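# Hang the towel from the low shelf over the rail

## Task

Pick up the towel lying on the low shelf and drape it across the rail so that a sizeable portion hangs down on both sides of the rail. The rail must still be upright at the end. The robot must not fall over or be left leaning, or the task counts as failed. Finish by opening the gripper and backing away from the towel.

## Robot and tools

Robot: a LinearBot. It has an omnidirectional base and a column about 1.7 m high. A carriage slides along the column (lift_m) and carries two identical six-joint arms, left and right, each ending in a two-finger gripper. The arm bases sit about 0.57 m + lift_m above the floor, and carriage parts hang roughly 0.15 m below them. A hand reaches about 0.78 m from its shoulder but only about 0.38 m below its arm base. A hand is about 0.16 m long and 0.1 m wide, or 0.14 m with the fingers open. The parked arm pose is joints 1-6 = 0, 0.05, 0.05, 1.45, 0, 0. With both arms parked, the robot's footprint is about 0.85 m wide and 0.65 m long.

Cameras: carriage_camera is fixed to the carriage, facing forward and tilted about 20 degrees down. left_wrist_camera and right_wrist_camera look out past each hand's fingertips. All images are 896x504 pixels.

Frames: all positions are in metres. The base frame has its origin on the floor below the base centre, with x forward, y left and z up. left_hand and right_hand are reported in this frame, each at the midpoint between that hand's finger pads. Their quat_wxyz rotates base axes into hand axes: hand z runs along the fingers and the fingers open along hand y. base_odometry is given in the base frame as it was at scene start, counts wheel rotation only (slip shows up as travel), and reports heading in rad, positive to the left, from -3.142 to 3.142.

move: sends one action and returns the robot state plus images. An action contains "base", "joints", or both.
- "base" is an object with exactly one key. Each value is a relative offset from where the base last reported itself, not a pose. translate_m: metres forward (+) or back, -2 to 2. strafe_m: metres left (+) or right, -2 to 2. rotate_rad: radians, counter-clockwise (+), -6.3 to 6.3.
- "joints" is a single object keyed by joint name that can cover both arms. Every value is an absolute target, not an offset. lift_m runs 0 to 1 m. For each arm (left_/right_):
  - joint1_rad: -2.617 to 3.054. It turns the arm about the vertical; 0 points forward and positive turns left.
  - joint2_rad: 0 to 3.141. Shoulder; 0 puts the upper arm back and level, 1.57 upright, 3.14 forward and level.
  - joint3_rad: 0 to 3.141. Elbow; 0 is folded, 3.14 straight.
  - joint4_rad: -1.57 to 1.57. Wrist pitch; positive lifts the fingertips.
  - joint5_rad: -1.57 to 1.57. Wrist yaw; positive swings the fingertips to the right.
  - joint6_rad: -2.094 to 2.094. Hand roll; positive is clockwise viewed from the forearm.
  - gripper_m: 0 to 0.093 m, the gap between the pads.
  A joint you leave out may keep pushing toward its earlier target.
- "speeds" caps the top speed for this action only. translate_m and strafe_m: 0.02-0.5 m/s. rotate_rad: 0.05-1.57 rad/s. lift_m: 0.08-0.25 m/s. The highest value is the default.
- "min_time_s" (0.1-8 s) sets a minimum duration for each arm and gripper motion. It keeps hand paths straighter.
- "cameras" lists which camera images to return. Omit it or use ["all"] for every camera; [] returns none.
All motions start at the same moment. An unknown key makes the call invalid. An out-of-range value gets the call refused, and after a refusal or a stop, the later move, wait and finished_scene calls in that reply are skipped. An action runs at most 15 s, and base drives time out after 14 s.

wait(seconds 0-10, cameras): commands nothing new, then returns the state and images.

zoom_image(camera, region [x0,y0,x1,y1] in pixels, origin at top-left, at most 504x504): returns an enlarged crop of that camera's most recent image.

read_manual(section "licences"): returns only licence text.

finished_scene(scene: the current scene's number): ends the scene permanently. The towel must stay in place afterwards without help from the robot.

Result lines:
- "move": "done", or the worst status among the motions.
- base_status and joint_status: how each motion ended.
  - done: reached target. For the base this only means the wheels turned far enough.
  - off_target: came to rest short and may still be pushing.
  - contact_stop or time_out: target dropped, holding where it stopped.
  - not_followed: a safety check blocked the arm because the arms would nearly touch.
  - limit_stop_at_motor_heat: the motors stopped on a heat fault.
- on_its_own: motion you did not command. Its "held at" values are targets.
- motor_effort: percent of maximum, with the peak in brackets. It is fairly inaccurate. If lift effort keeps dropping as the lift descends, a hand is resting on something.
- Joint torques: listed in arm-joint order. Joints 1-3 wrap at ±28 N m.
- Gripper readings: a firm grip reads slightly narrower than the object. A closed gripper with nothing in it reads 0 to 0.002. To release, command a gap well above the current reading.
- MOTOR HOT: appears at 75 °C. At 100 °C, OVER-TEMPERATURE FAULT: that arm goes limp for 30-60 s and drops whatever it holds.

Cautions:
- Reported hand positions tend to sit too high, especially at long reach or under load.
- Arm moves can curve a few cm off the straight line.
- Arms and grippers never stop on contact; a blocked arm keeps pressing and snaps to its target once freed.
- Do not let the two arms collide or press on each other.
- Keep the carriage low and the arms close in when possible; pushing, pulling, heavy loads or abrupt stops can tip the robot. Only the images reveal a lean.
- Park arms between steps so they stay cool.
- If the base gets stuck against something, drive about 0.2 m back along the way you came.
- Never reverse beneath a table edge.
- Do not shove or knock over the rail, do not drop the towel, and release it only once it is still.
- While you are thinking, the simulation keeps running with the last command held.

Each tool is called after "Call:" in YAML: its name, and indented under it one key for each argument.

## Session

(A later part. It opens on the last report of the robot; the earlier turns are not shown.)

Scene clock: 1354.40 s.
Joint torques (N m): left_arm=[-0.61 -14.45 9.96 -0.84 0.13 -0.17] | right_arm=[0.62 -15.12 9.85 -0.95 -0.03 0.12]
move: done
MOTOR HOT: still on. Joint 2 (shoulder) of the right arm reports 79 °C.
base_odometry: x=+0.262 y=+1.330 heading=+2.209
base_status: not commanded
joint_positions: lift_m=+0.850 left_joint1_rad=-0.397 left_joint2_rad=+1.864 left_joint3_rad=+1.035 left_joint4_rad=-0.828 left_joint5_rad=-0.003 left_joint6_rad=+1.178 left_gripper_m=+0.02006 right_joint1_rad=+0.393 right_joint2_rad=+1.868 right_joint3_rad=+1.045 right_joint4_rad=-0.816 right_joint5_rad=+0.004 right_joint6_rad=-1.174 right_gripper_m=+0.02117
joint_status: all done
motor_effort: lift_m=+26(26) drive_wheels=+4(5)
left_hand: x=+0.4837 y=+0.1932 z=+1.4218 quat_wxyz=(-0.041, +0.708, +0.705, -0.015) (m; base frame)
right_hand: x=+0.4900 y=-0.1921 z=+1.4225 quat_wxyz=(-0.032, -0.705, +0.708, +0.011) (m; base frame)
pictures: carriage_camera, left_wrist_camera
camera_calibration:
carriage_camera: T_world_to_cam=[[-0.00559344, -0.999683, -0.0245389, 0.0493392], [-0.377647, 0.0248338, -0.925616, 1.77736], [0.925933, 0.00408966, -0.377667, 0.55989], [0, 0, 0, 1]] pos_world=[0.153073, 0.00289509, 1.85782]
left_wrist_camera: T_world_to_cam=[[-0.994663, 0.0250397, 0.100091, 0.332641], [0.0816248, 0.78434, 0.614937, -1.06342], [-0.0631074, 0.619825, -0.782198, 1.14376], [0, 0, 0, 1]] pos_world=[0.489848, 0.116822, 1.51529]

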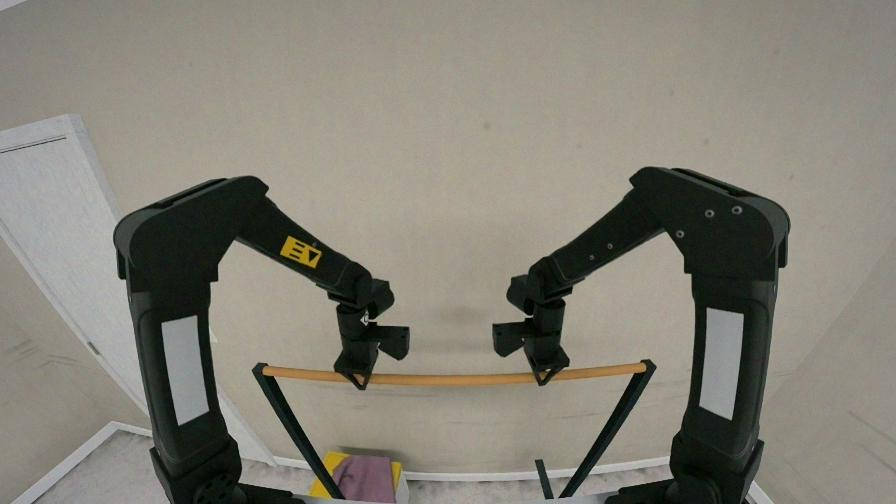

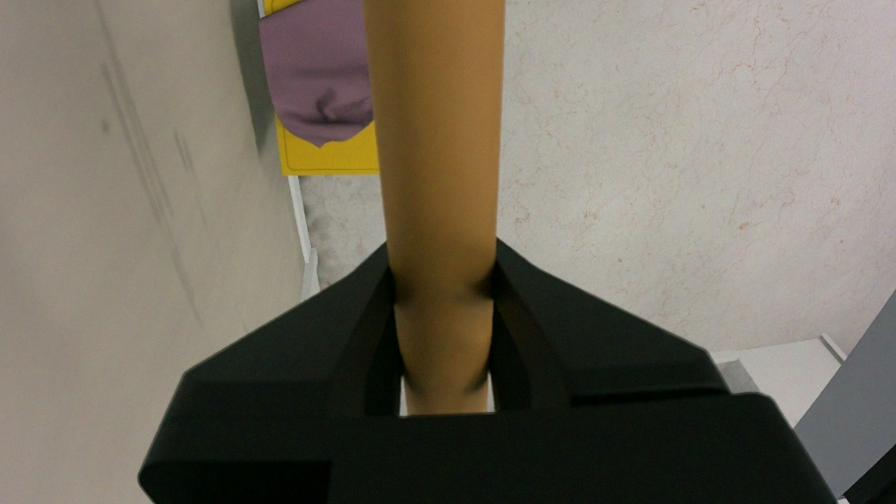

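Call:
move:
  joints: {"lift_m": 0.838}
  speeds: {"lift_m": 0.08}
  cameras: []

Call:
move:
  joints: {"lift_m": 0.828}
  speeds: {"lift_m": 0.08}
  cameras: ["left_wrist_camera"]

Scene clock: 1358.33 s.
Joint torques (N m): left_arm=[0.43 -13.89 8.53 -0.51 0.16 -0.03] | right_arm=[0.72 -14.91 10.09 -0.78 -0.15 0.07]
move: done
MOTOR HOT: still on. Joint 2 (shoulder) of the right arm reports 80 °C.
base_odometry: x=+0.262 y=+1.330 heading=+2.209
base_status: not commanded
joint_positions: lift_m=+0.838 left_joint1_rad=-0.408 left_joint2_rad=+1.858 left_joint3_rad=+1.055 left_joint4_rad=-0.858 left_joint5_rad=-0.006 left_joint6_rad=+1.169 left_gripper_m=+0.02006 right_joint1_rad=+0.391 right_joint2_rad=+1.869 right_joint3_rad=+1.043 right_joint4_rad=-0.832 right_joint5_rad=+0.016 right_joint6_rad=-1.174 right_gripper_m=+0.02117
joint_status: all done
motor_effort: lift_m=+24(25) drive_wheels=+4(5)
left_hand: x=+0.4838 y=+0.1904 z=+1.4161 quat_wxyz=(-0.043, +0.709, +0.704, -0.014) (m; base frame)
right_hand: x=+0.4868 y=-0.1962 z=+1.4104 quat_wxyz=(-0.043, -0.705, +0.708, +0.009) (m; base frame)
pictures: none
No camera images: "cameras" was empty.

Scene clock: 1358.90 s.
Joint torques (N m): left_arm=[1.05 -12.83 7.8 -0.26 0.15 -0.01] | right_arm=[0.83 -15.04 9.92 -0.73 -0.3 0.09]
move: done
MOTOR HOT: still on. Joint 2 (shoulder) of the right arm reports 80 °C.
base_odometry: x=+0.262 y=+1.330 heading=+2.209
base_status: not commanded
joint_positions: lift_m=+0.828 left_joint1_rad=-0.415 left_joint2_rad=+1.846 left_joint3_rad=+1.066 left_joint4_rad=-0.880 left_joint5_rad=-0.005 left_joint6_rad=+1.163 left_gripper_m=+0.02006 right_joint1_rad=+0.390 right_joint2_rad=+1.869 right_joint3_rad=+1.046 right_joint4_rad=-0.840 right_joint5_rad=+0.023 right_joint6_rad=-1.174 right_gripper_m=+0.02117
joint_status: all done
motor_effort: lift_m=+23(24) drive_wheels=-3(4)
left_hand: x=+0.4830 y=+0.1883 z=+1.4120 quat_wxyz=(-0.043, +0.709, +0.704, -0.014) (m; base frame)
right_hand: x=+0.4864 y=-0.1982 z=+1.4013 quat_wxyz=(-0.047, -0.704, +0.709, +0.007) (m; base frame)
pictures: left_wrist_camera
camera_calibration:
left_wrist_camera: T_world_to_cam=[[-0.994447, 0.0279018, 0.101472, 0.330489], [0.0849609, 0.781852, 0.617648, -1.05845], [-0.0621028, 0.622839, -0.779881, 1.1347], [0, 0, 0, 1]] pos_world=[0.489049, 0.111588, 1.50515]

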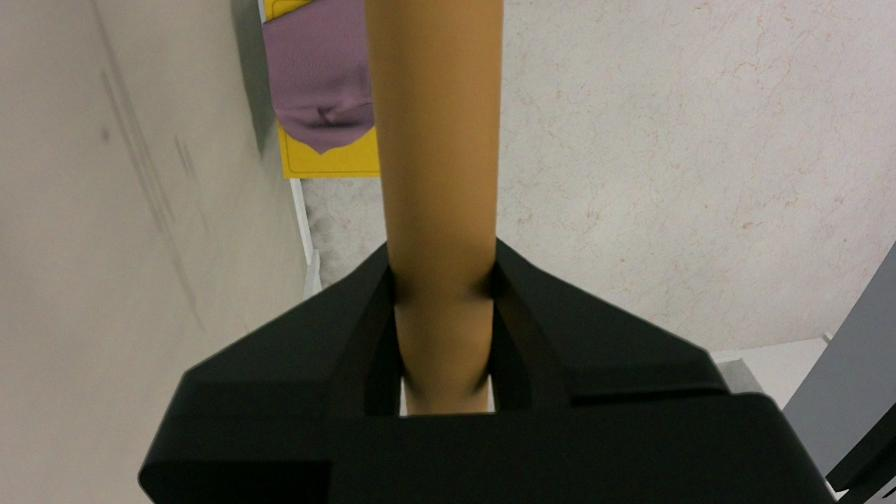

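Call:
move:
  joints: {"lift_m": 0.846}
  speeds: {"lift_m": 0.08}
  cameras: []

Call:
move:
  base: {"translate_m": -0.1}
  speeds: {"translate_m": 0.06}
  cameras: ["carriage_camera", "left_wrist_camera"]

Call:
zoom_image:
  camera: "left_wrist_camera"
  region: [100, 0, 500, 200]

Call:
zoom_image:
  camera: "carriage_camera"
  region: [250, 350, 450, 504]

Scene clock: 1364.70 s.
Joint torques (N m): left_arm=[0.27 -12.96 9.13 -0.56 0.16 -0.06] | right_arm=[0.24 -15.01 10 -0.77 -0.21 0.08]
move: done
MOTOR HOT: still on. Joint 2 (shoulder) of the right arm reports 80 °C.
base_odometry: x=+0.262 y=+1.330 heading=+2.209
base_status: not commanded
joint_positions: lift_m=+0.845 left_joint1_rad=-0.405 left_joint2_rad=+1.848 left_joint3_rad=+1.046 left_joint4_rad=-0.851 left_joint5_rad=-0.006 left_joint6_rad=+1.169 left_gripper_m=+0.02006 right_joint1_rad=+0.396 right_joint2_rad=+1.869 right_joint3_rad=+1.045 right_joint4_rad=-0.831 right_joint5_rad=+0.017 right_joint6_rad=-1.173 right_gripper_m=+0.02117
joint_status: all done
motor_effort: lift_m=+31(35) drive_wheels=+5(5)
left_hand: x=+0.4838 y=+0.1912 z=+1.4242 quat_wxyz=(-0.039, +0.708, +0.705, -0.013) (m; base frame)
right_hand: x=+0.4870 y=-0.1949 z=+1.4178 quat_wxyz=(-0.042, -0.706, +0.707, +0.008) (m; base frame)
pictures: none
No camera images: "cameras" was empty.

Scene clock: 1366.93 s.
Joint torques (N m): left_arm=[0.14 -13.12 9.47 -0.62 0.16 -0.05] | right_arm=[0.17 -15.12 9.84 -0.79 -0.22 0.08]
move: done
MOTOR HOT: still on. Joint 2 (shoulder) of the right arm reports 81 °C.
base_odometry: x=+0.321 y=+1.250 heading=+2.208
base_status: done
joint_positions: lift_m=+0.845 left_joint1_rad=-0.405 left_joint2_rad=+1.850 left_joint3_rad=+1.044 left_joint4_rad=-0.845 left_joint5_rad=-0.005 left_joint6_rad=+1.170 left_gripper_m=+0.02006 right_joint1_rad=+0.396 right_joint2_rad=+1.869 right_joint3_rad=+1.045 right_joint4_rad=-0.834 right_joint5_rad=+0.019 right_joint6_rad=-1.173 right_gripper_m=+0.02117
joint_status: not commanded
motor_effort: lift_m=+31(31) drive_wheels=-2(7)
left_hand: x=+0.4839 y=+0.1910 z=+1.4230 quat_wxyz=(-0.038, +0.708, +0.705, -0.013) (m; base frame)
right_hand: x=+0.4865 y=-0.1954 z=+1.4178 quat_wxyz=(-0.044, -0.706, +0.707, +0.008) (m; base frame)
pictures: carriage_camera, left_wrist_camera
camera_calibration:
carriage_camera: T_world_to_cam=[[-0.00559344, -0.999683, -0.0245389, 0.0492247], [-0.377647, 0.0248338, -0.925616, 1.77305], [0.925933, 0.00408966, -0.377667, 0.558128], [0, 0, 0, 1]] pos_world=[0.153073, 0.00289509, 1.85316]
left_wrist_camera: T_world_to_cam=[[-0.995299, 0.0248519, 0.093609, 0.342346], [0.0774469, 0.784592, 0.615156, -1.06082], [-0.0581571, 0.619514, -0.782828, 1.14463], [0, 0, 0, 1]] pos_world=[0.489462, 0.114692, 1.51657]

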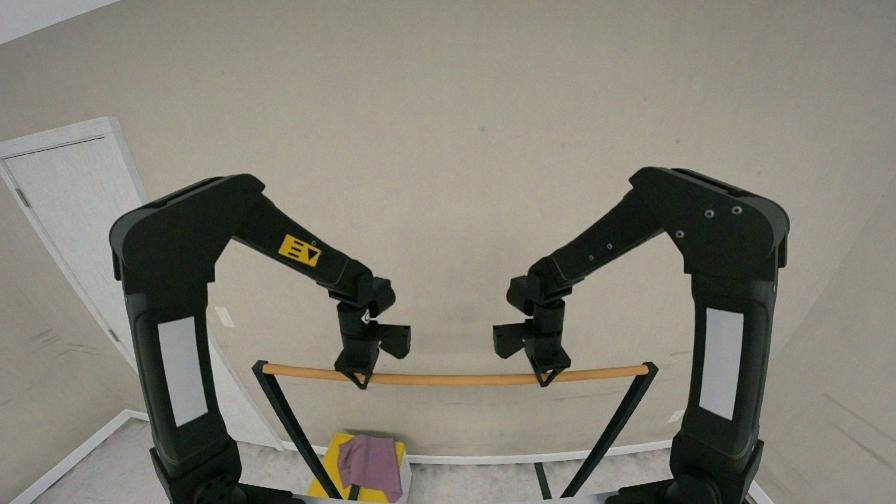

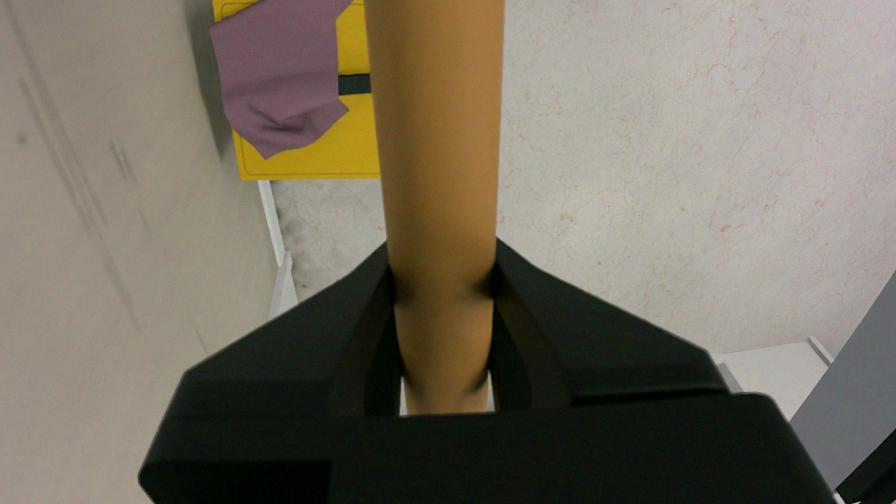

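Scaled by 1.260 from the camera's 896x504 image, which has a finer 1280x720 frame.

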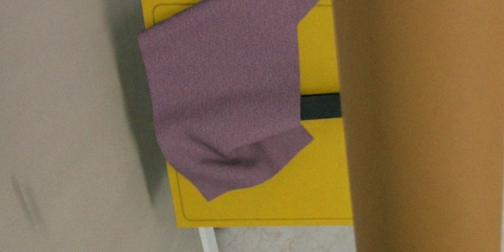

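Scaled by 2.520 from the camera's 896x504 image, which has a finer 1280x720 frame.

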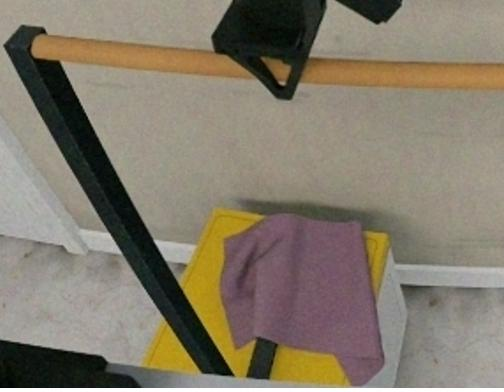

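Call:
move:
  base: {"translate_m": -0.22}
  speeds: {"translate_m": 0.08}
  cameras: ["carriage_camera", "left_wrist_camera"]

Call:
zoom_image:
  camera: "carriage_camera"
  region: [250, 350, 450, 504]

Scene clock: 1377.97 s.
Joint torques (N m): left_arm=[0.1 -13.11 9.55 -0.6 0.13 -0.06] | right_arm=[0.05 -15.17 9.84 -0.7 -0.2 0.09]
move: done
MOTOR HOT: still on. Joint 2 (shoulder) of the right arm reports 83 °C.
base_odometry: x=+0.453 y=+1.074 heading=+2.208
base_status: done
joint_positions: lift_m=+0.845 left_joint1_rad=-0.405 left_joint2_rad=+1.851 left_joint3_rad=+1.042 left_joint4_rad=-0.849 left_joint5_rad=-0.002 left_joint6_rad=+1.170 left_gripper_m=+0.02006 right_joint1_rad=+0.396 right_joint2_rad=+1.869 right_joint3_rad=+1.045 right_joint4_rad=-0.839 right_joint5_rad=+0.017 right_joint6_rad=-1.173 right_gripper_m=+0.02117
joint_status: not commanded
motor_effort: lift_m=+31(31) drive_wheels=-2(12)
left_hand: x=+0.4823 y=+0.1911 z=+1.4226 quat_wxyz=(-0.040, +0.708, +0.705, -0.015) (m; base frame)
right_hand: x=+0.4853 y=-0.1955 z=+1.4179 quat_wxyz=(-0.046, -0.706, +0.707, +0.010) (m; base frame)
pictures: carriage_camera, left_wrist_camera
camera_calibration:
carriage_camera: T_world_to_cam=[[-0.00559344, -0.999683, -0.0245389, 0.0492247], [-0.377647, 0.0248338, -0.925616, 1.77305], [0.925933, 0.00408966, -0.377667, 0.558128], [0, 0, 0, 1]] pos_world=[0.153073, 0.00289509, 1.85316]
left_wrist_camera: T_world_to_cam=[[-0.99468, 0.0246508, 0.100021, 0.331406], [0.0812164, 0.784944, 0.61422, -1.06108], [-0.0633698, 0.619076, -0.782771, 1.14664], [0, 0, 0, 1]] pos_world=[0.488483, 0.114861, 1.51615]

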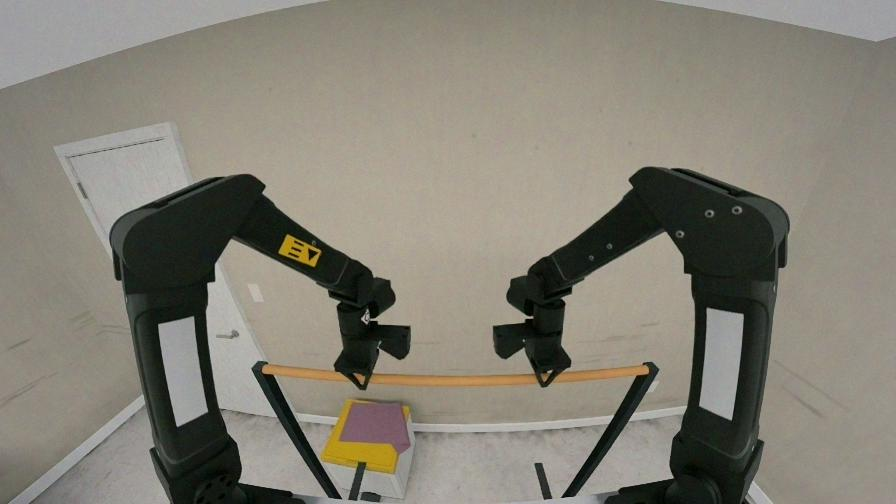

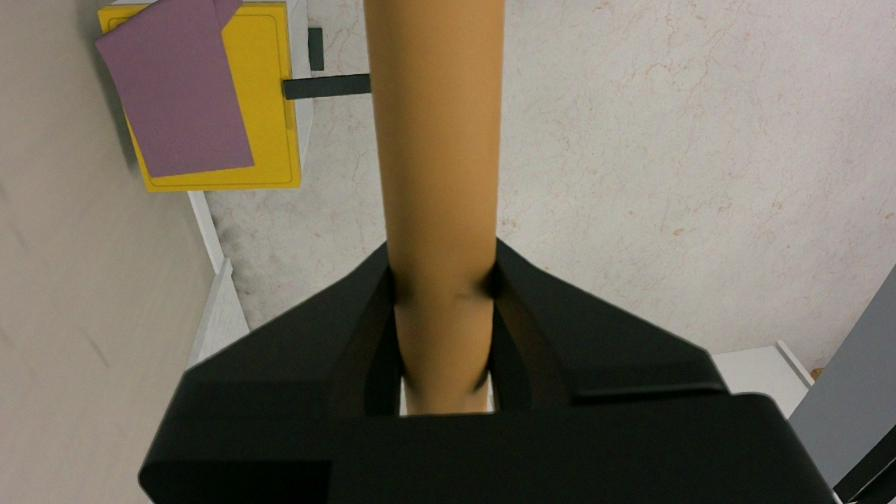

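Scaled by 2.520 from the camera's 896x504 image, which has a finer 1280x720 frame.

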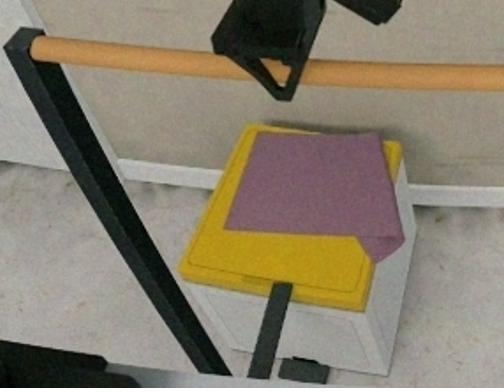

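Call:
move:
  base: {"translate_m": -0.4}
  speeds: {"translate_m": 0.12}
  cameras: ["carriage_camera"]

Scene clock: 1398.17 s.
Joint torques (N m): left_arm=[0.21 -13.27 9.5 -0.6 0.1 -0.08] | right_arm=[0.17 -15.13 9.94 -0.69 -0.17 0.08]
move: done
MOTOR HOT: still on. Joint 2 (shoulder) of the right arm reports 85 °C.
base_odometry: x=+0.691 y=+0.752 heading=+2.208
base_status: done
joint_positions: lift_m=+0.845 left_joint1_rad=-0.405 left_joint2_rad=+1.852 left_joint3_rad=+1.042 left_joint4_rad=-0.851 left_joint5_rad=+0.000 left_joint6_rad=+1.171 left_gripper_m=+0.02006 right_joint1_rad=+0.396 right_joint2_rad=+1.869 right_joint3_rad=+1.045 right_joint4_rad=-0.842 right_joint5_rad=+0.015 right_joint6_rad=-1.173 right_gripper_m=+0.02118
joint_status: not commanded
motor_effort: lift_m=+31(31) drive_wheels=-2(13)
left_hand: x=+0.4816 y=+0.1912 z=+1.4225 quat_wxyz=(-0.042, +0.708, +0.704, -0.017) (m; base frame)
right_hand: x=+0.4843 y=-0.1956 z=+1.4180 quat_wxyz=(-0.047, -0.706, +0.707, +0.011) (m; base frame)
pictures: carriage_camera
camera_calibration:
carriage_camera: T_world_to_cam=[[-0.00559344, -0.999683, -0.0245389, 0.0492247], [-0.377647, 0.0248338, -0.925616, 1.77305], [0.925933, 0.00408966, -0.377667, 0.558128], [0, 0, 0, 1]] pos_world=[0.153073, 0.00289509, 1.85316]

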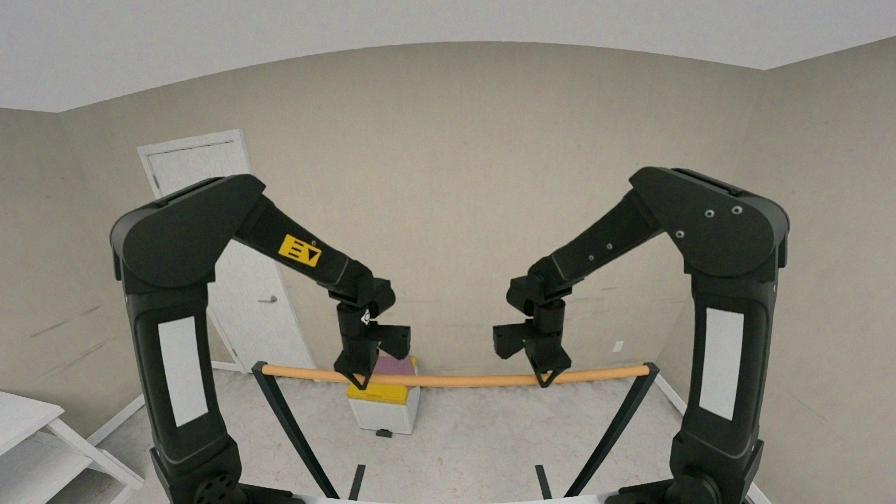

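Call:
move:
  base: {"strafe_m": -1.0}
  speeds: {"strafe_m": 0.15}
  joints: {"lift_m": 0.46}
  cameras: ["carriage_camera"]

Call:
move:
  joints: {"lift_m": 0.42}
  speeds: {"lift_m": 0.08}
  cameras: ["carriage_camera"]

Scene clock: 1411.90 s.
Joint torques (N m): left_arm=[-0.25 -13.96 9.62 -0.75 0.09 -0.12] | right_arm=[-0.13 -15.49 9.89 -0.85 -0.26 0.02]
move: done
MOTOR HOT: still on. Joint 2 (shoulder) of the right arm reports 85 °C.
base_odometry: x=+1.495 y=+1.346 heading=+2.207
base_status: done
joint_positions: lift_m=+0.459 left_joint1_rad=-0.401 left_joint2_rad=+1.858 left_joint3_rad=+1.041 left_joint4_rad=-0.833 left_joint5_rad=+0.000 left_joint6_rad=+1.175 left_gripper_m=+0.02006 right_joint1_rad=+0.399 right_joint2_rad=+1.873 right_joint3_rad=+1.044 right_joint4_rad=-0.830 right_joint5_rad=+0.023 right_joint6_rad=-1.168 right_gripper_m=+0.02118
joint_status: all done
motor_effort: lift_m=+28(28) drive_wheels=-1(8)
left_hand: x=+0.4849 y=+0.1908 z=+1.0344 quat_wxyz=(-0.037, +0.708, +0.705, -0.015) (m; base frame)
right_hand: x=+0.4867 y=-0.1951 z=+1.0311 quat_wxyz=(-0.045, -0.705, +0.707, +0.006) (m; base frame)
pictures: carriage_camera
camera_calibration:
carriage_camera: T_world_to_cam=[[-0.00559344, -0.999683, -0.0245389, 0.0397624], [-0.377647, 0.0248338, -0.925616, 1.41612], [0.925933, 0.00408966, -0.377667, 0.412498], [0, 0, 0, 1]] pos_world=[0.153073, 0.00289509, 1.46755]

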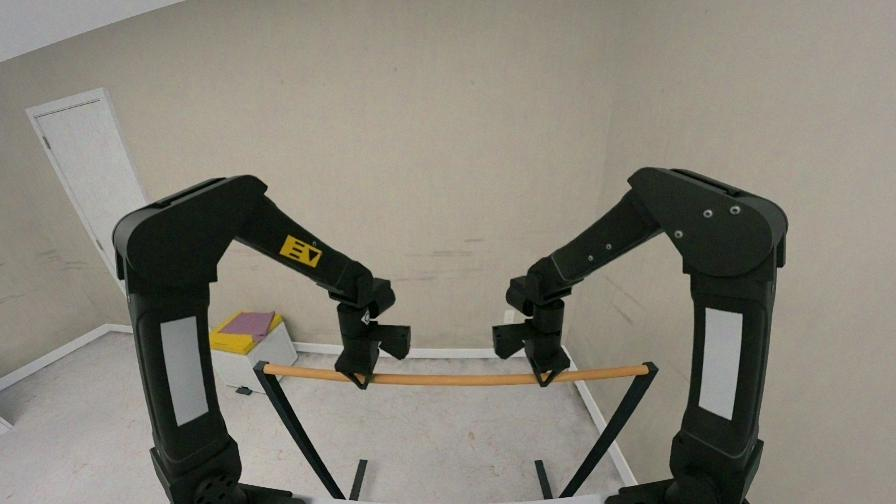

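Scene clock: 1412.90 s.
Joint torques (N m): left_arm=[-0.14 -14.05 9.77 -0.79 0.1 -0.11] | right_arm=[-0.09 -15.43 10.03 -0.92 -0.25 0.03]
move: done
MOTOR HOT: still on. Joint 2 (shoulder) of the right arm reports 85 °C.
base_odometry: x=+1.495 y=+1.346 heading=+2.207
base_status: not commanded
joint_positions: lift_m=+0.419 left_joint1_rad=-0.401 left_joint2_rad=+1.860 left_joint3_rad=+1.039 left_joint4_rad=-0.831 left_joint5_rad=+0.000 left_joint6_rad=+1.175 left_gripper_m=+0.02006 right_joint1_rad=+0.399 right_joint2_rad=+1.873 right_joint3_rad=+1.044 right_joint4_rad=-0.828 right_joint5_rad=+0.023 right_joint6_rad=-1.168 right_gripper_m=+0.02118
joint_status: all done
motor_effort: lift_m=+27(28) drive_wheels=-1(2)
left_hand: x=+0.4843 y=+0.1911 z=+0.9937 quat_wxyz=(-0.038, +0.708, +0.705, -0.015) (m; base frame)
right_hand: x=+0.4870 y=-0.1950 z=+0.9910 quat_wxyz=(-0.044, -0.705, +0.707, +0.005) (m; base frame)
pictures: carriage_camera
camera_calibration:
carriage_camera: T_world_to_cam=[[-0.00559344, -0.999683, -0.0245389, 0.0387821], [-0.377647, 0.0248338, -0.925616, 1.37915], [0.925933, 0.00408966, -0.377667, 0.39741], [0, 0, 0, 1]] pos_world=[0.153073, 0.00289509, 1.4276]

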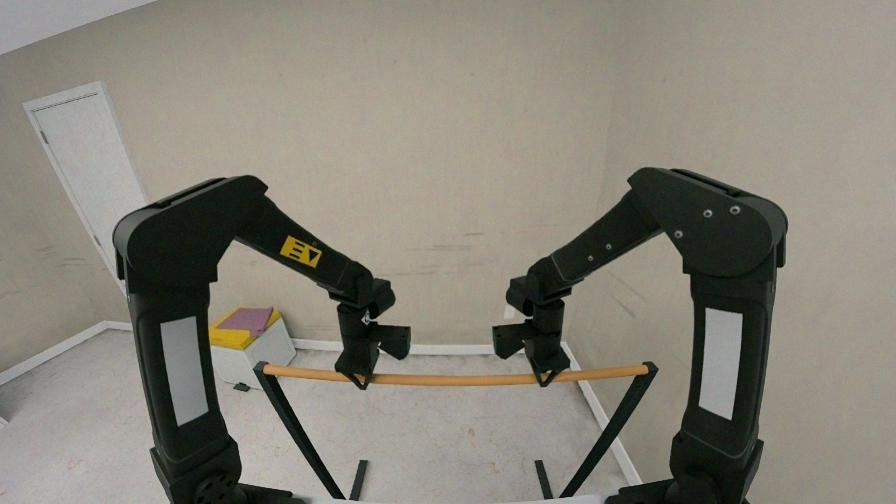

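Call:
move:
  joints: {"lift_m": 0.402}
  speeds: {"lift_m": 0.08}
  cameras: []

Call:
move:
  joints: {"lift_m": 0.39}
  speeds: {"lift_m": 0.08}
  cameras: []

Call:
move:
  joints: {"lift_m": 0.38}
  speeds: {"lift_m": 0.08}
  cameras: ["carriage_camera"]

Scene clock: 1416.93 s.
Joint torques (N m): left_arm=[-0.29 -14.61 9.77 -0.94 -0.02 -0.15] | right_arm=[0.21 -14.61 8.44 -0.52 -0.42 -0.01]
move: done
MOTOR HOT: still on. Joint 2 (shoulder) of the right arm reports 84 °C.
base_odometry: x=+1.495 y=+1.346 heading=+2.207
base_status: not commanded
joint_positions: lift_m=+0.402 left_joint1_rad=-0.400 left_joint2_rad=+1.865 left_joint3_rad=+1.037 left_joint4_rad=-0.815 left_joint5_rad=+0.014 left_joint6_rad=+1.179 left_gripper_m=+0.02006 right_joint1_rad=+0.397 right_joint2_rad=+1.861 right_joint3_rad=+1.063 right_joint4_rad=-0.862 right_joint5_rad=+0.037 right_joint6_rad=-1.163 right_gripper_m=+0.02118
joint_status: all done
motor_effort: lift_m=+25(26) drive_wheels=+2(2)
left_hand: x=+0.4856 y=+0.1882 z=+0.9738 quat_wxyz=(-0.031, +0.709, +0.704, -0.020) (m; base frame)
right_hand: x=+0.4885 y=-0.1974 z=+0.9810 quat_wxyz=(-0.048, -0.703, +0.710, +0.000) (m; base frame)
pictures: none
No camera images: "cameras" was empty.

Scene clock: 1417.47 s.
Joint torques (N m): left_arm=[-0.28 -12.94 8.49 -0.48 -0.01 -0.18] | right_arm=[0.16 -12.14 7.53 -0.21 -0.4 -0.02]
move: done
MOTOR HOT: still on. Joint 2 (shoulder) of the right arm reports 84 °C.
base_odometry: x=+1.495 y=+1.346 heading=+2.207
base_status: not commanded
joint_positions: lift_m=+0.390 left_joint1_rad=-0.400 left_joint2_rad=+1.849 left_joint3_rad=+1.056 left_joint4_rad=-0.860 left_joint5_rad=+0.012 left_joint6_rad=+1.180 left_gripper_m=+0.02006 right_joint1_rad=+0.397 right_joint2_rad=+1.836 right_joint3_rad=+1.075 right_joint4_rad=-0.894 right_joint5_rad=+0.036 right_joint6_rad=-1.163 right_gripper_m=+0.02118
joint_status: all done
on_its_own: left_joint4_rad moved -0.045 toward your old target -0.920
motor_effort: lift_m=+21(22) drive_wheels=+2(2)
left_hand: x=+0.4844 y=+0.1890 z=+0.9713 quat_wxyz=(-0.036, +0.710, +0.703, -0.021) (m; base frame)
right_hand: x=+0.4882 y=-0.1974 z=+0.9792 quat_wxyz=(-0.046, -0.703, +0.710, -0.001) (m; base frame)
pictures: none
No camera images: "cameras" was empty.

Scene clock: 1417.97 s.
Joint torques (N m): left_arm=[-0.29 -10.85 7.5 -0.12 -0.03 -0.18] | right_arm=[0.03 -10.09 6.42 0.12 -0.41 -0.02]
move: done
MOTOR HOT: still on. Joint 2 (shoulder) of the right arm reports 84 °C.
base_odometry: x=+1.495 y=+1.346 heading=+2.207
base_status: not commanded
joint_positions: lift_m=+0.380 left_joint1_rad=-0.400 left_joint2_rad=+1.828 left_joint3_rad=+1.071 left_joint4_rad=-0.891 left_joint5_rad=+0.012 left_joint6_rad=+1.180 left_gripper_m=+0.02006 right_joint1_rad=+0.397 right_joint2_rad=+1.815 right_joint3_rad=+1.089 right_joint4_rad=-0.924 right_joint5_rad=+0.036 right_joint6_rad=-1.163 right_gripper_m=+0.02118
joint_status: all done
motor_effort: lift_m=+19(20) drive_wheels=+2(2)
left_hand: x=+0.4847 y=+0.1889 z=+0.9706 quat_wxyz=(-0.033, +0.710, +0.703, -0.020) (m; base frame)
right_hand: x=+0.4884 y=-0.1973 z=+0.9786 quat_wxyz=(-0.043, -0.703, +0.710, -0.002) (m; base frame)
pictures: carriage_camera
camera_calibration:
carriage_camera: T_world_to_cam=[[-0.00559344, -0.999683, -0.0245389, 0.0378262], [-0.377647, 0.0248338, -0.925616, 1.34309], [0.925933, 0.00408966, -0.377667, 0.382698], [0, 0, 0, 1]] pos_world=[0.153073, 0.00289509, 1.38865]

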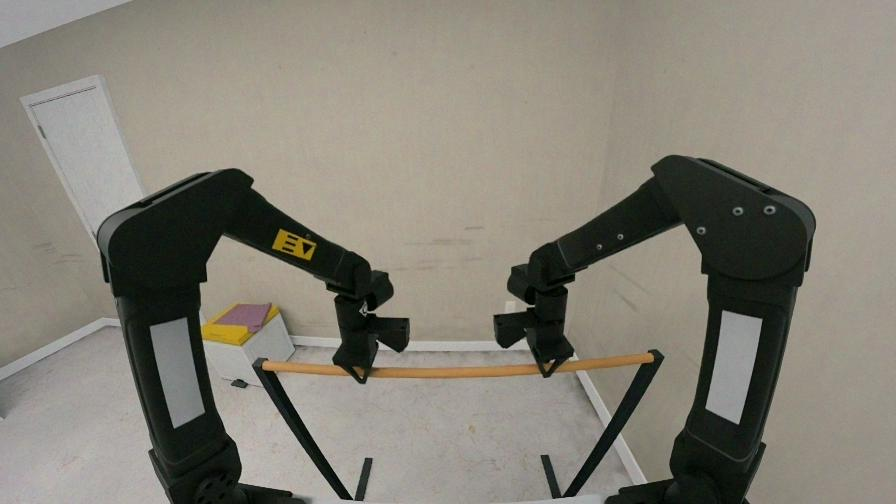

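Call:
move:
  joints: {"lift_m": 0.362}
  speeds: {"lift_m": 0.08}
  cameras: ["carriage_camera"]

Scene clock: 1421.33 s.
Joint torques (N m): left_arm=[-0.27 -7.45 5.48 0.54 -0.02 -0.2] | right_arm=[0.06 -6.23 4.41 0.69 -0.41 -0.01]
move: done
MOTOR HOT: still on. Joint 2 (shoulder) of the right arm reports 83 °C.
base_odometry: x=+1.495 y=+1.346 heading=+2.207
base_status: not commanded
joint_positions: lift_m=+0.363 left_joint1_rad=-0.400 left_joint2_rad=+1.790 left_joint3_rad=+1.097 left_joint4_rad=-0.948 left_joint5_rad=+0.012 left_joint6_rad=+1.180 left_gripper_m=+0.02006 right_joint1_rad=+0.397 right_joint2_rad=+1.777 right_joint3_rad=+1.116 right_joint4_rad=-0.978 right_joint5_rad=+0.036 right_joint6_rad=-1.163 right_gripper_m=+0.02118
joint_status: all done
motor_effort: lift_m=+16(17) drive_wheels=+2(2)
left_hand: x=+0.4844 y=+0.1890 z=+0.9696 quat_wxyz=(-0.030, +0.710, +0.703, -0.019) (m; base frame)
right_hand: x=+0.4883 y=-0.1973 z=+0.9775 quat_wxyz=(-0.038, -0.703, +0.710, -0.004) (m; base frame)
pictures: carriage_camera
camera_calibration:
carriage_camera: T_world_to_cam=[[-0.00559344, -0.999683, -0.0245389, 0.0373923], [-0.377647, 0.0248338, -0.925616, 1.32672], [0.925933, 0.00408966, -0.377667, 0.37602], [0, 0, 0, 1]] pos_world=[0.153073, 0.00289509, 1.37096]

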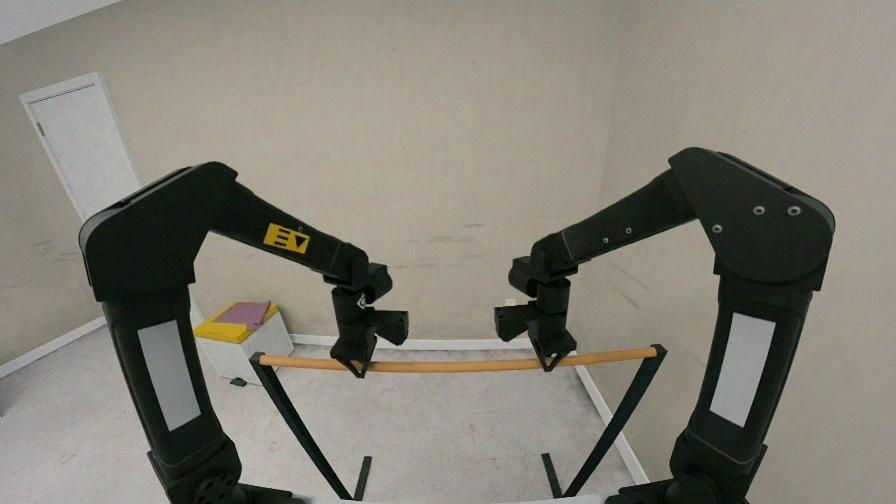

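Call:
move:
  joints: {"left_gripper_m": 0.093, "right_gripper_m": 0.093}
  min_time_s: 1.5
  cameras: ["carriage_camera"]

Scene clock: 1425.13 s.
Joint torques (N m): left_arm=[-0.35 -7.39 5.48 0.46 -0.02 -0.15] | right_arm=[0.12 -7.17 5.12 0.3 -0.11 -0.01]
move: done
MOTOR HOT: still on. Joint 2 (shoulder) of the right arm reports 82 °C.
base_odometry: x=+1.495 y=+1.346 heading=+2.207
base_status: not commanded
joint_positions: lift_m=+0.363 left_joint1_rad=-0.400 left_joint2_rad=+1.790 left_joint3_rad=+1.097 left_joint4_rad=-0.940 left_joint5_rad=+0.012 left_joint6_rad=+1.179 left_gripper_m=+0.09292 right_joint1_rad=+0.397 right_joint2_rad=+1.784 right_joint3_rad=+1.107 right_joint4_rad=-0.934 right_joint5_rad=+0.009 right_joint6_rad=-1.163 right_gripper_m=+0.09288
joint_status: all done
motor_effort: lift_m=+18(18) drive_wheels=+2(2)
left_hand: x=+0.4864 y=+0.1883 z=+0.9692 quat_wxyz=(-0.026, +0.710, +0.704, -0.017) (m; base frame)
right_hand: x=+0.4931 y=-0.1903 z=+0.9728 quat_wxyz=(-0.020, -0.703, +0.711, +0.003) (m; base frame)
pictures: carriage_camera
camera_calibration:
carriage_camera: T_world_to_cam=[[-0.00559344, -0.999683, -0.0245389, 0.037387], [-0.377647, 0.0248338, -0.925616, 1.32652], [0.925933, 0.00408966, -0.377667, 0.375939], [0, 0, 0, 1]] pos_world=[0.153073, 0.00289509, 1.37075]

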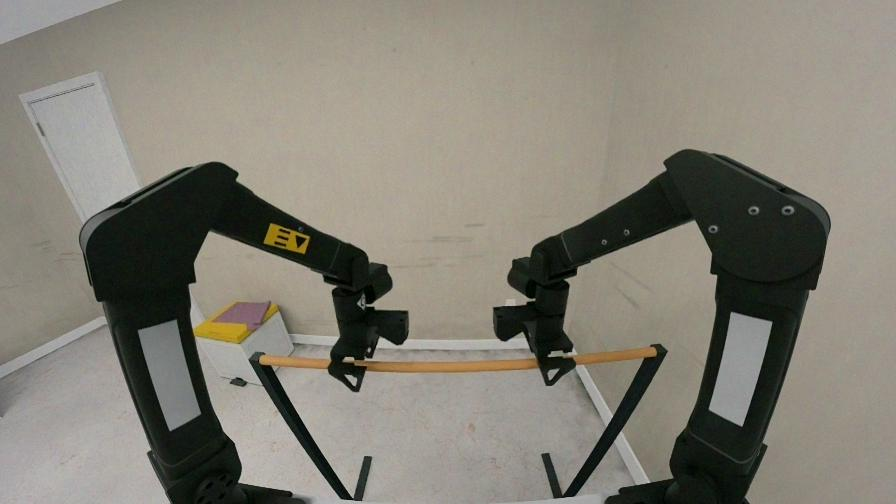

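Call:
move:
  joints: {"lift_m": 0.55}
  speeds: {"lift_m": 0.1}
  cameras: ["carriage_camera"]

Scene clock: 1428.97 s.
Joint torques (N m): left_arm=[-0.36 -7.47 5.52 0.41 -0.01 -0.16] | right_arm=[0.06 -7.61 5.49 0.28 -0.11 -0.03]
move: done
MOTOR HOT: still on. Joint 2 (shoulder) of the right arm reports 80 °C.
base_odometry: x=+1.495 y=+1.346 heading=+2.207
base_status: not commanded
joint_positions: lift_m=+0.550 left_joint1_rad=-0.400 left_joint2_rad=+1.790 left_joint3_rad=+1.097 left_joint4_rad=-0.935 left_joint5_rad=+0.011 left_joint6_rad=+1.179 left_gripper_m=+0.09292 right_joint1_rad=+0.397 right_joint2_rad=+1.789 right_joint3_rad=+1.104 right_joint4_rad=-0.931 right_joint5_rad=+0.007 right_joint6_rad=-1.163 right_gripper_m=+0.09288
joint_status: all done
motor_effort: lift_m=+24(30) drive_wheels=+2(2)
left_hand: x=+0.4872 y=+0.1881 z=+1.1563 quat_wxyz=(-0.024, +0.710, +0.704, -0.016) (m; base frame)
right_hand: x=+0.4920 y=-0.1905 z=+1.1580 quat_wxyz=(-0.022, -0.703, +0.711, +0.005) (m; base frame)
pictures: carriage_camera
camera_calibration:
carriage_camera: T_world_to_cam=[[-0.00559344, -0.999683, -0.0245389, 0.04198], [-0.377647, 0.0248338, -0.925616, 1.49977], [0.925933, 0.00408966, -0.377667, 0.446628], [0, 0, 0, 1]] pos_world=[0.153073, 0.00289509, 1.55792]

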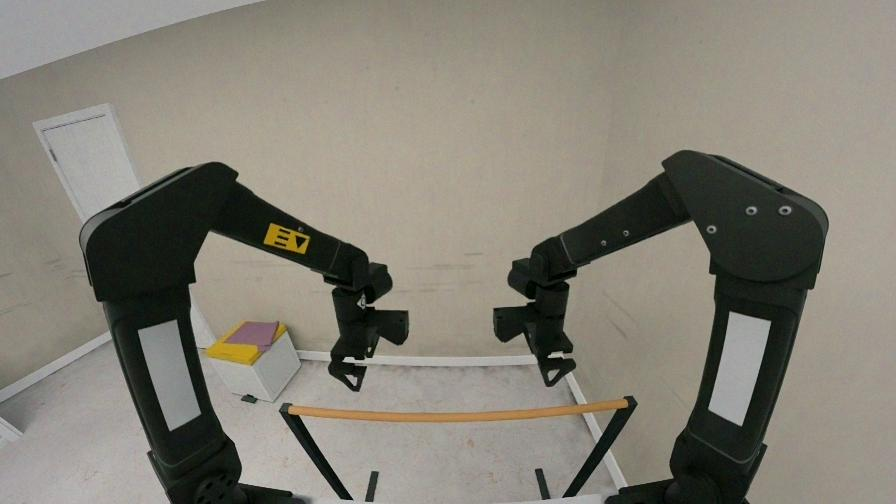

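Call:
move:
  base: {"translate_m": -0.5}
  speeds: {"translate_m": 0.25}
  cameras: []

Call:
move:
  base: {"strafe_m": 1.3}
  speeds: {"strafe_m": 0.35}
  joints: {"left_joint1_rad": 0, "left_joint2_rad": 0.05, "left_joint3_rad": 0.05, "left_joint4_rad": 1.45, "left_joint5_rad": 0, "left_joint6_rad": 0, "right_joint1_rad": 0, "right_joint2_rad": 0.05, "right_joint3_rad": 0.05, "right_joint4_rad": 1.45, "right_joint5_rad": 0, "right_joint6_rad": 0}
  min_time_s: 3
  cameras: ["carriage_camera"]

Scene clock: 1438.00 s.
Joint torques (N m): left_arm=[-0.27 -7.46 5.6 0.41 0.01 -0.16] | right_arm=[-0.02 -7.71 5.45 0.26 -0.09 -0.02]
move: done
MOTOR HOT: still on. Joint 2 (shoulder) of the right arm reports 77 °C.
base_odometry: x=+1.792 y=+0.944 heading=+2.207
base_status: done
joint_positions: lift_m=+0.550 left_joint1_rad=-0.400 left_joint2_rad=+1.790 left_joint3_rad=+1.097 left_joint4_rad=-0.932 left_joint5_rad=+0.010 left_joint6_rad=+1.179 left_gripper_m=+0.09292 right_joint1_rad=+0.398 right_joint2_rad=+1.789 right_joint3_rad=+1.104 right_joint4_rad=-0.929 right_joint5_rad=+0.007 right_joint6_rad=-1.163 right_gripper_m=+0.09288
joint_status: not commanded
motor_effort: lift_m=+25(25) drive_wheels=-1(11)
left_hand: x=+0.4880 y=+0.1879 z=+1.1562 quat_wxyz=(-0.023, +0.710, +0.704, -0.015) (m; base frame)
right_hand: x=+0.4926 y=-0.1901 z=+1.1579 quat_wxyz=(-0.021, -0.703, +0.711, +0.005) (m; base frame)
pictures: none
No camera images: "cameras" was empty.

Scene clock: 1443.73 s.
Joint torques (N m): left_arm=[0.17 2.8 4.75 0.15 -0.07 -0.18] | right_arm=[-0.81 2.8 5.03 0.04 0.02 0.24]
move: done
MOTOR HOT: still on. Joint 2 (shoulder) of the right arm reports 74 °C.
base_odometry: x=+0.747 y=+0.171 heading=+2.208
base_status: done
joint_positions: lift_m=+0.550 left_joint1_rad=-0.006 left_joint2_rad=+0.060 left_joint3_rad=+0.057 left_joint4_rad=+1.431 left_joint5_rad=+0.008 left_joint6_rad=+0.009 left_gripper_m=+0.09294 right_joint1_rad=+0.006 right_joint2_rad=+0.061 right_joint3_rad=+0.059 right_joint4_rad=+1.435 right_joint5_rad=+0.005 right_joint6_rad=-0.015 right_gripper_m=+0.09290
joint_status: all done
motor_effort: lift_m=+25(25) drive_wheels=-1(10)
left_hand: x=+0.2575 y=+0.3012 z=+1.5729 quat_wxyz=(+0.997, +0.005, +0.071, +0.001) (m; base frame)
right_hand: x=+0.2562 y=-0.3035 z=+1.5735 quat_wxyz=(+0.998, +0.002, +0.069, -0.005) (m; base frame)
pictures: carriage_camera
camera_calibration:
carriage_camera: T_world_to_cam=[[-0.00559344, -0.999683, -0.0245389, 0.04198], [-0.377647, 0.0248338, -0.925616, 1.49977], [0.925933, 0.00408966, -0.377667, 0.446628], [0, 0, 0, 1]] pos_world=[0.153073, 0.00289509, 1.55792]

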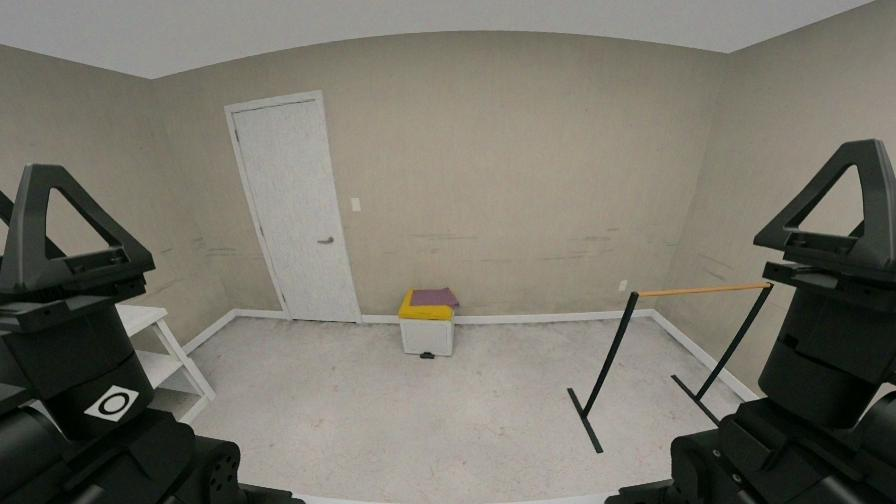

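Call:
zoom_image:
  camera: "carriage_camera"
  region: [370, 260, 500, 370]

Call:
move:
  base: {"translate_m": 0.8}
  speeds: {"translate_m": 0.3}
  joints: {"lift_m": 0.3, "right_joint1_rad": 0.36, "right_joint2_rad": 2.571, "right_joint3_rad": 1.73, "right_joint4_rad": -0.729, "right_joint5_rad": 0, "right_joint6_rad": -0.06}
  min_time_s: 3
  cameras: ["carriage_camera", "right_wrist_camera"]

Scaled by 3.877 from the camera's 896x504 image, which has a finer 1280x720 frame.

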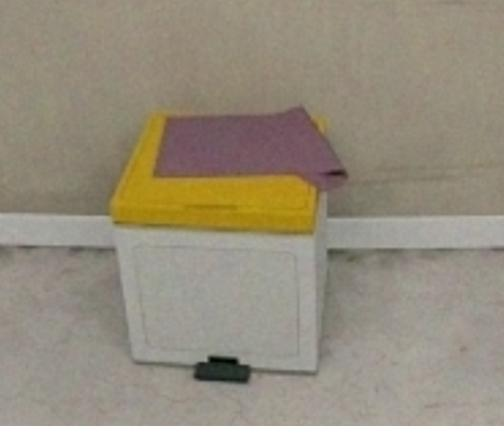

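Scene clock: 1451.90 s.
Joint torques (N m): left_arm=[0.16 3.15 5.19 0.05 -0.07 -0.16] | right_arm=[0.32 -12.37 6.76 0.2 0.01 -0.1]
move: done
MOTOR HOT: cleared for the motors of the right arm.
base_odometry: x=+0.271 y=+0.814 heading=+2.208
base_status: done
joint_positions: lift_m=+0.300 left_joint1_rad=-0.006 left_joint2_rad=+0.057 left_joint3_rad=+0.052 left_joint4_rad=+1.439 left_joint5_rad=+0.008 left_joint6_rad=+0.008 left_gripper_m=+0.09294 right_joint1_rad=+0.353 right_joint2_rad=+2.547 right_joint3_rad=+1.715 right_joint4_rad=-0.711 right_joint5_rad=+0.005 right_joint6_rad=-0.045 right_gripper_m=+0.09290
joint_status: all done
motor_effort: lift_m=+19(20) drive_wheels=-4(13)
left_hand: x=+0.2559 y=+0.3012 z=+1.3224 quat_wxyz=(+0.998, +0.005, +0.068, +0.001) (m; base frame)
right_hand: x=+0.6480 y=-0.1462 z=+0.7665 quat_wxyz=(+0.014, -0.198, +0.980, +0.000) (m; base frame)
pictures: carriage_camera, right_wrist_camera
camera_calibration:
carriage_camera: T_world_to_cam=[[-0.00559344, -0.999683, -0.0245389, 0.0358607], [-0.377647, 0.0248338, -0.925616, 1.26895], [0.925933, 0.00408966, -0.377667, 0.352449], [0, 0, 0, 1]] pos_world=[0.153073, 0.00289509, 1.30855]
right_wrist_camera: T_world_to_cam=[[0.367994, -0.92829, -0.053457, -0.323837], [-0.76423, -0.334704, 0.551294, 0.0356834], [-0.529653, -0.16202, -0.832596, 1.08433], [0, 0, 0, 1]] pos_world=[0.720761, -0.112988, 0.865828]

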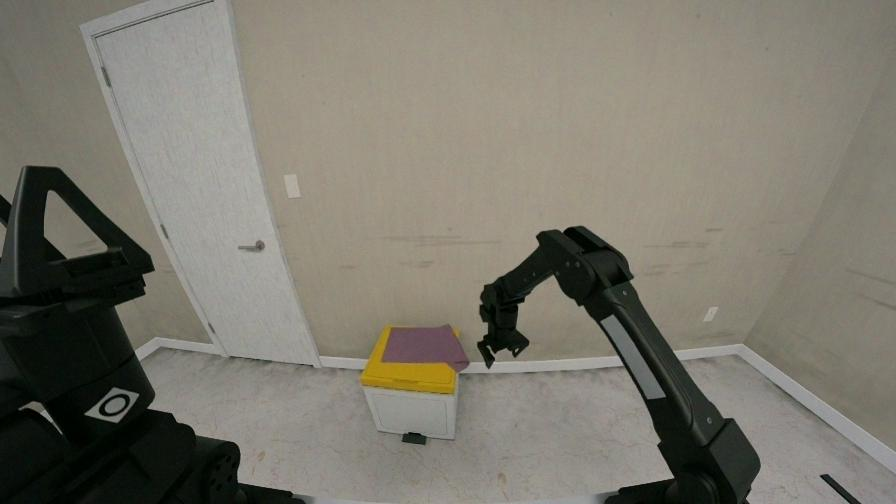

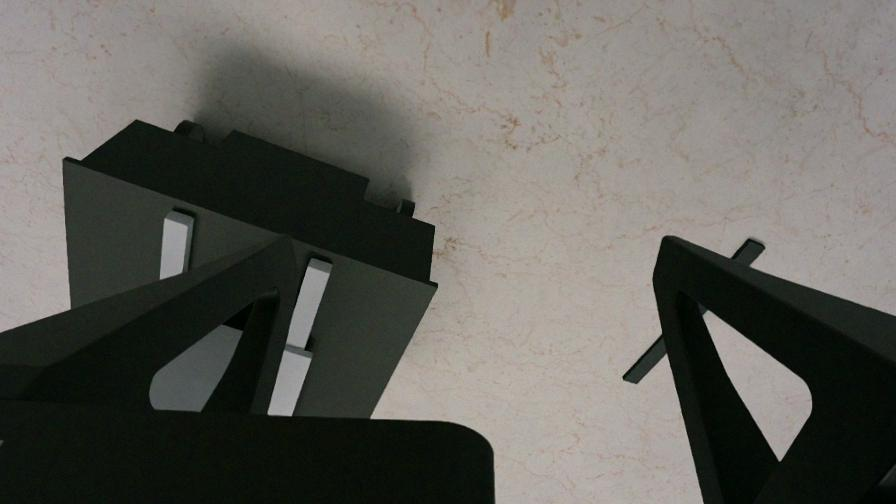

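Call:
zoom_image:
  camera: "carriage_camera"
  region: [350, 310, 480, 450]

Scaled by 3.600 from the camera's 896x504 image, which has a finer 1280x720 frame.

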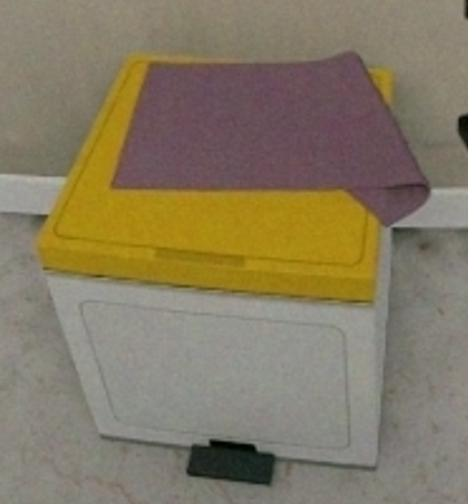

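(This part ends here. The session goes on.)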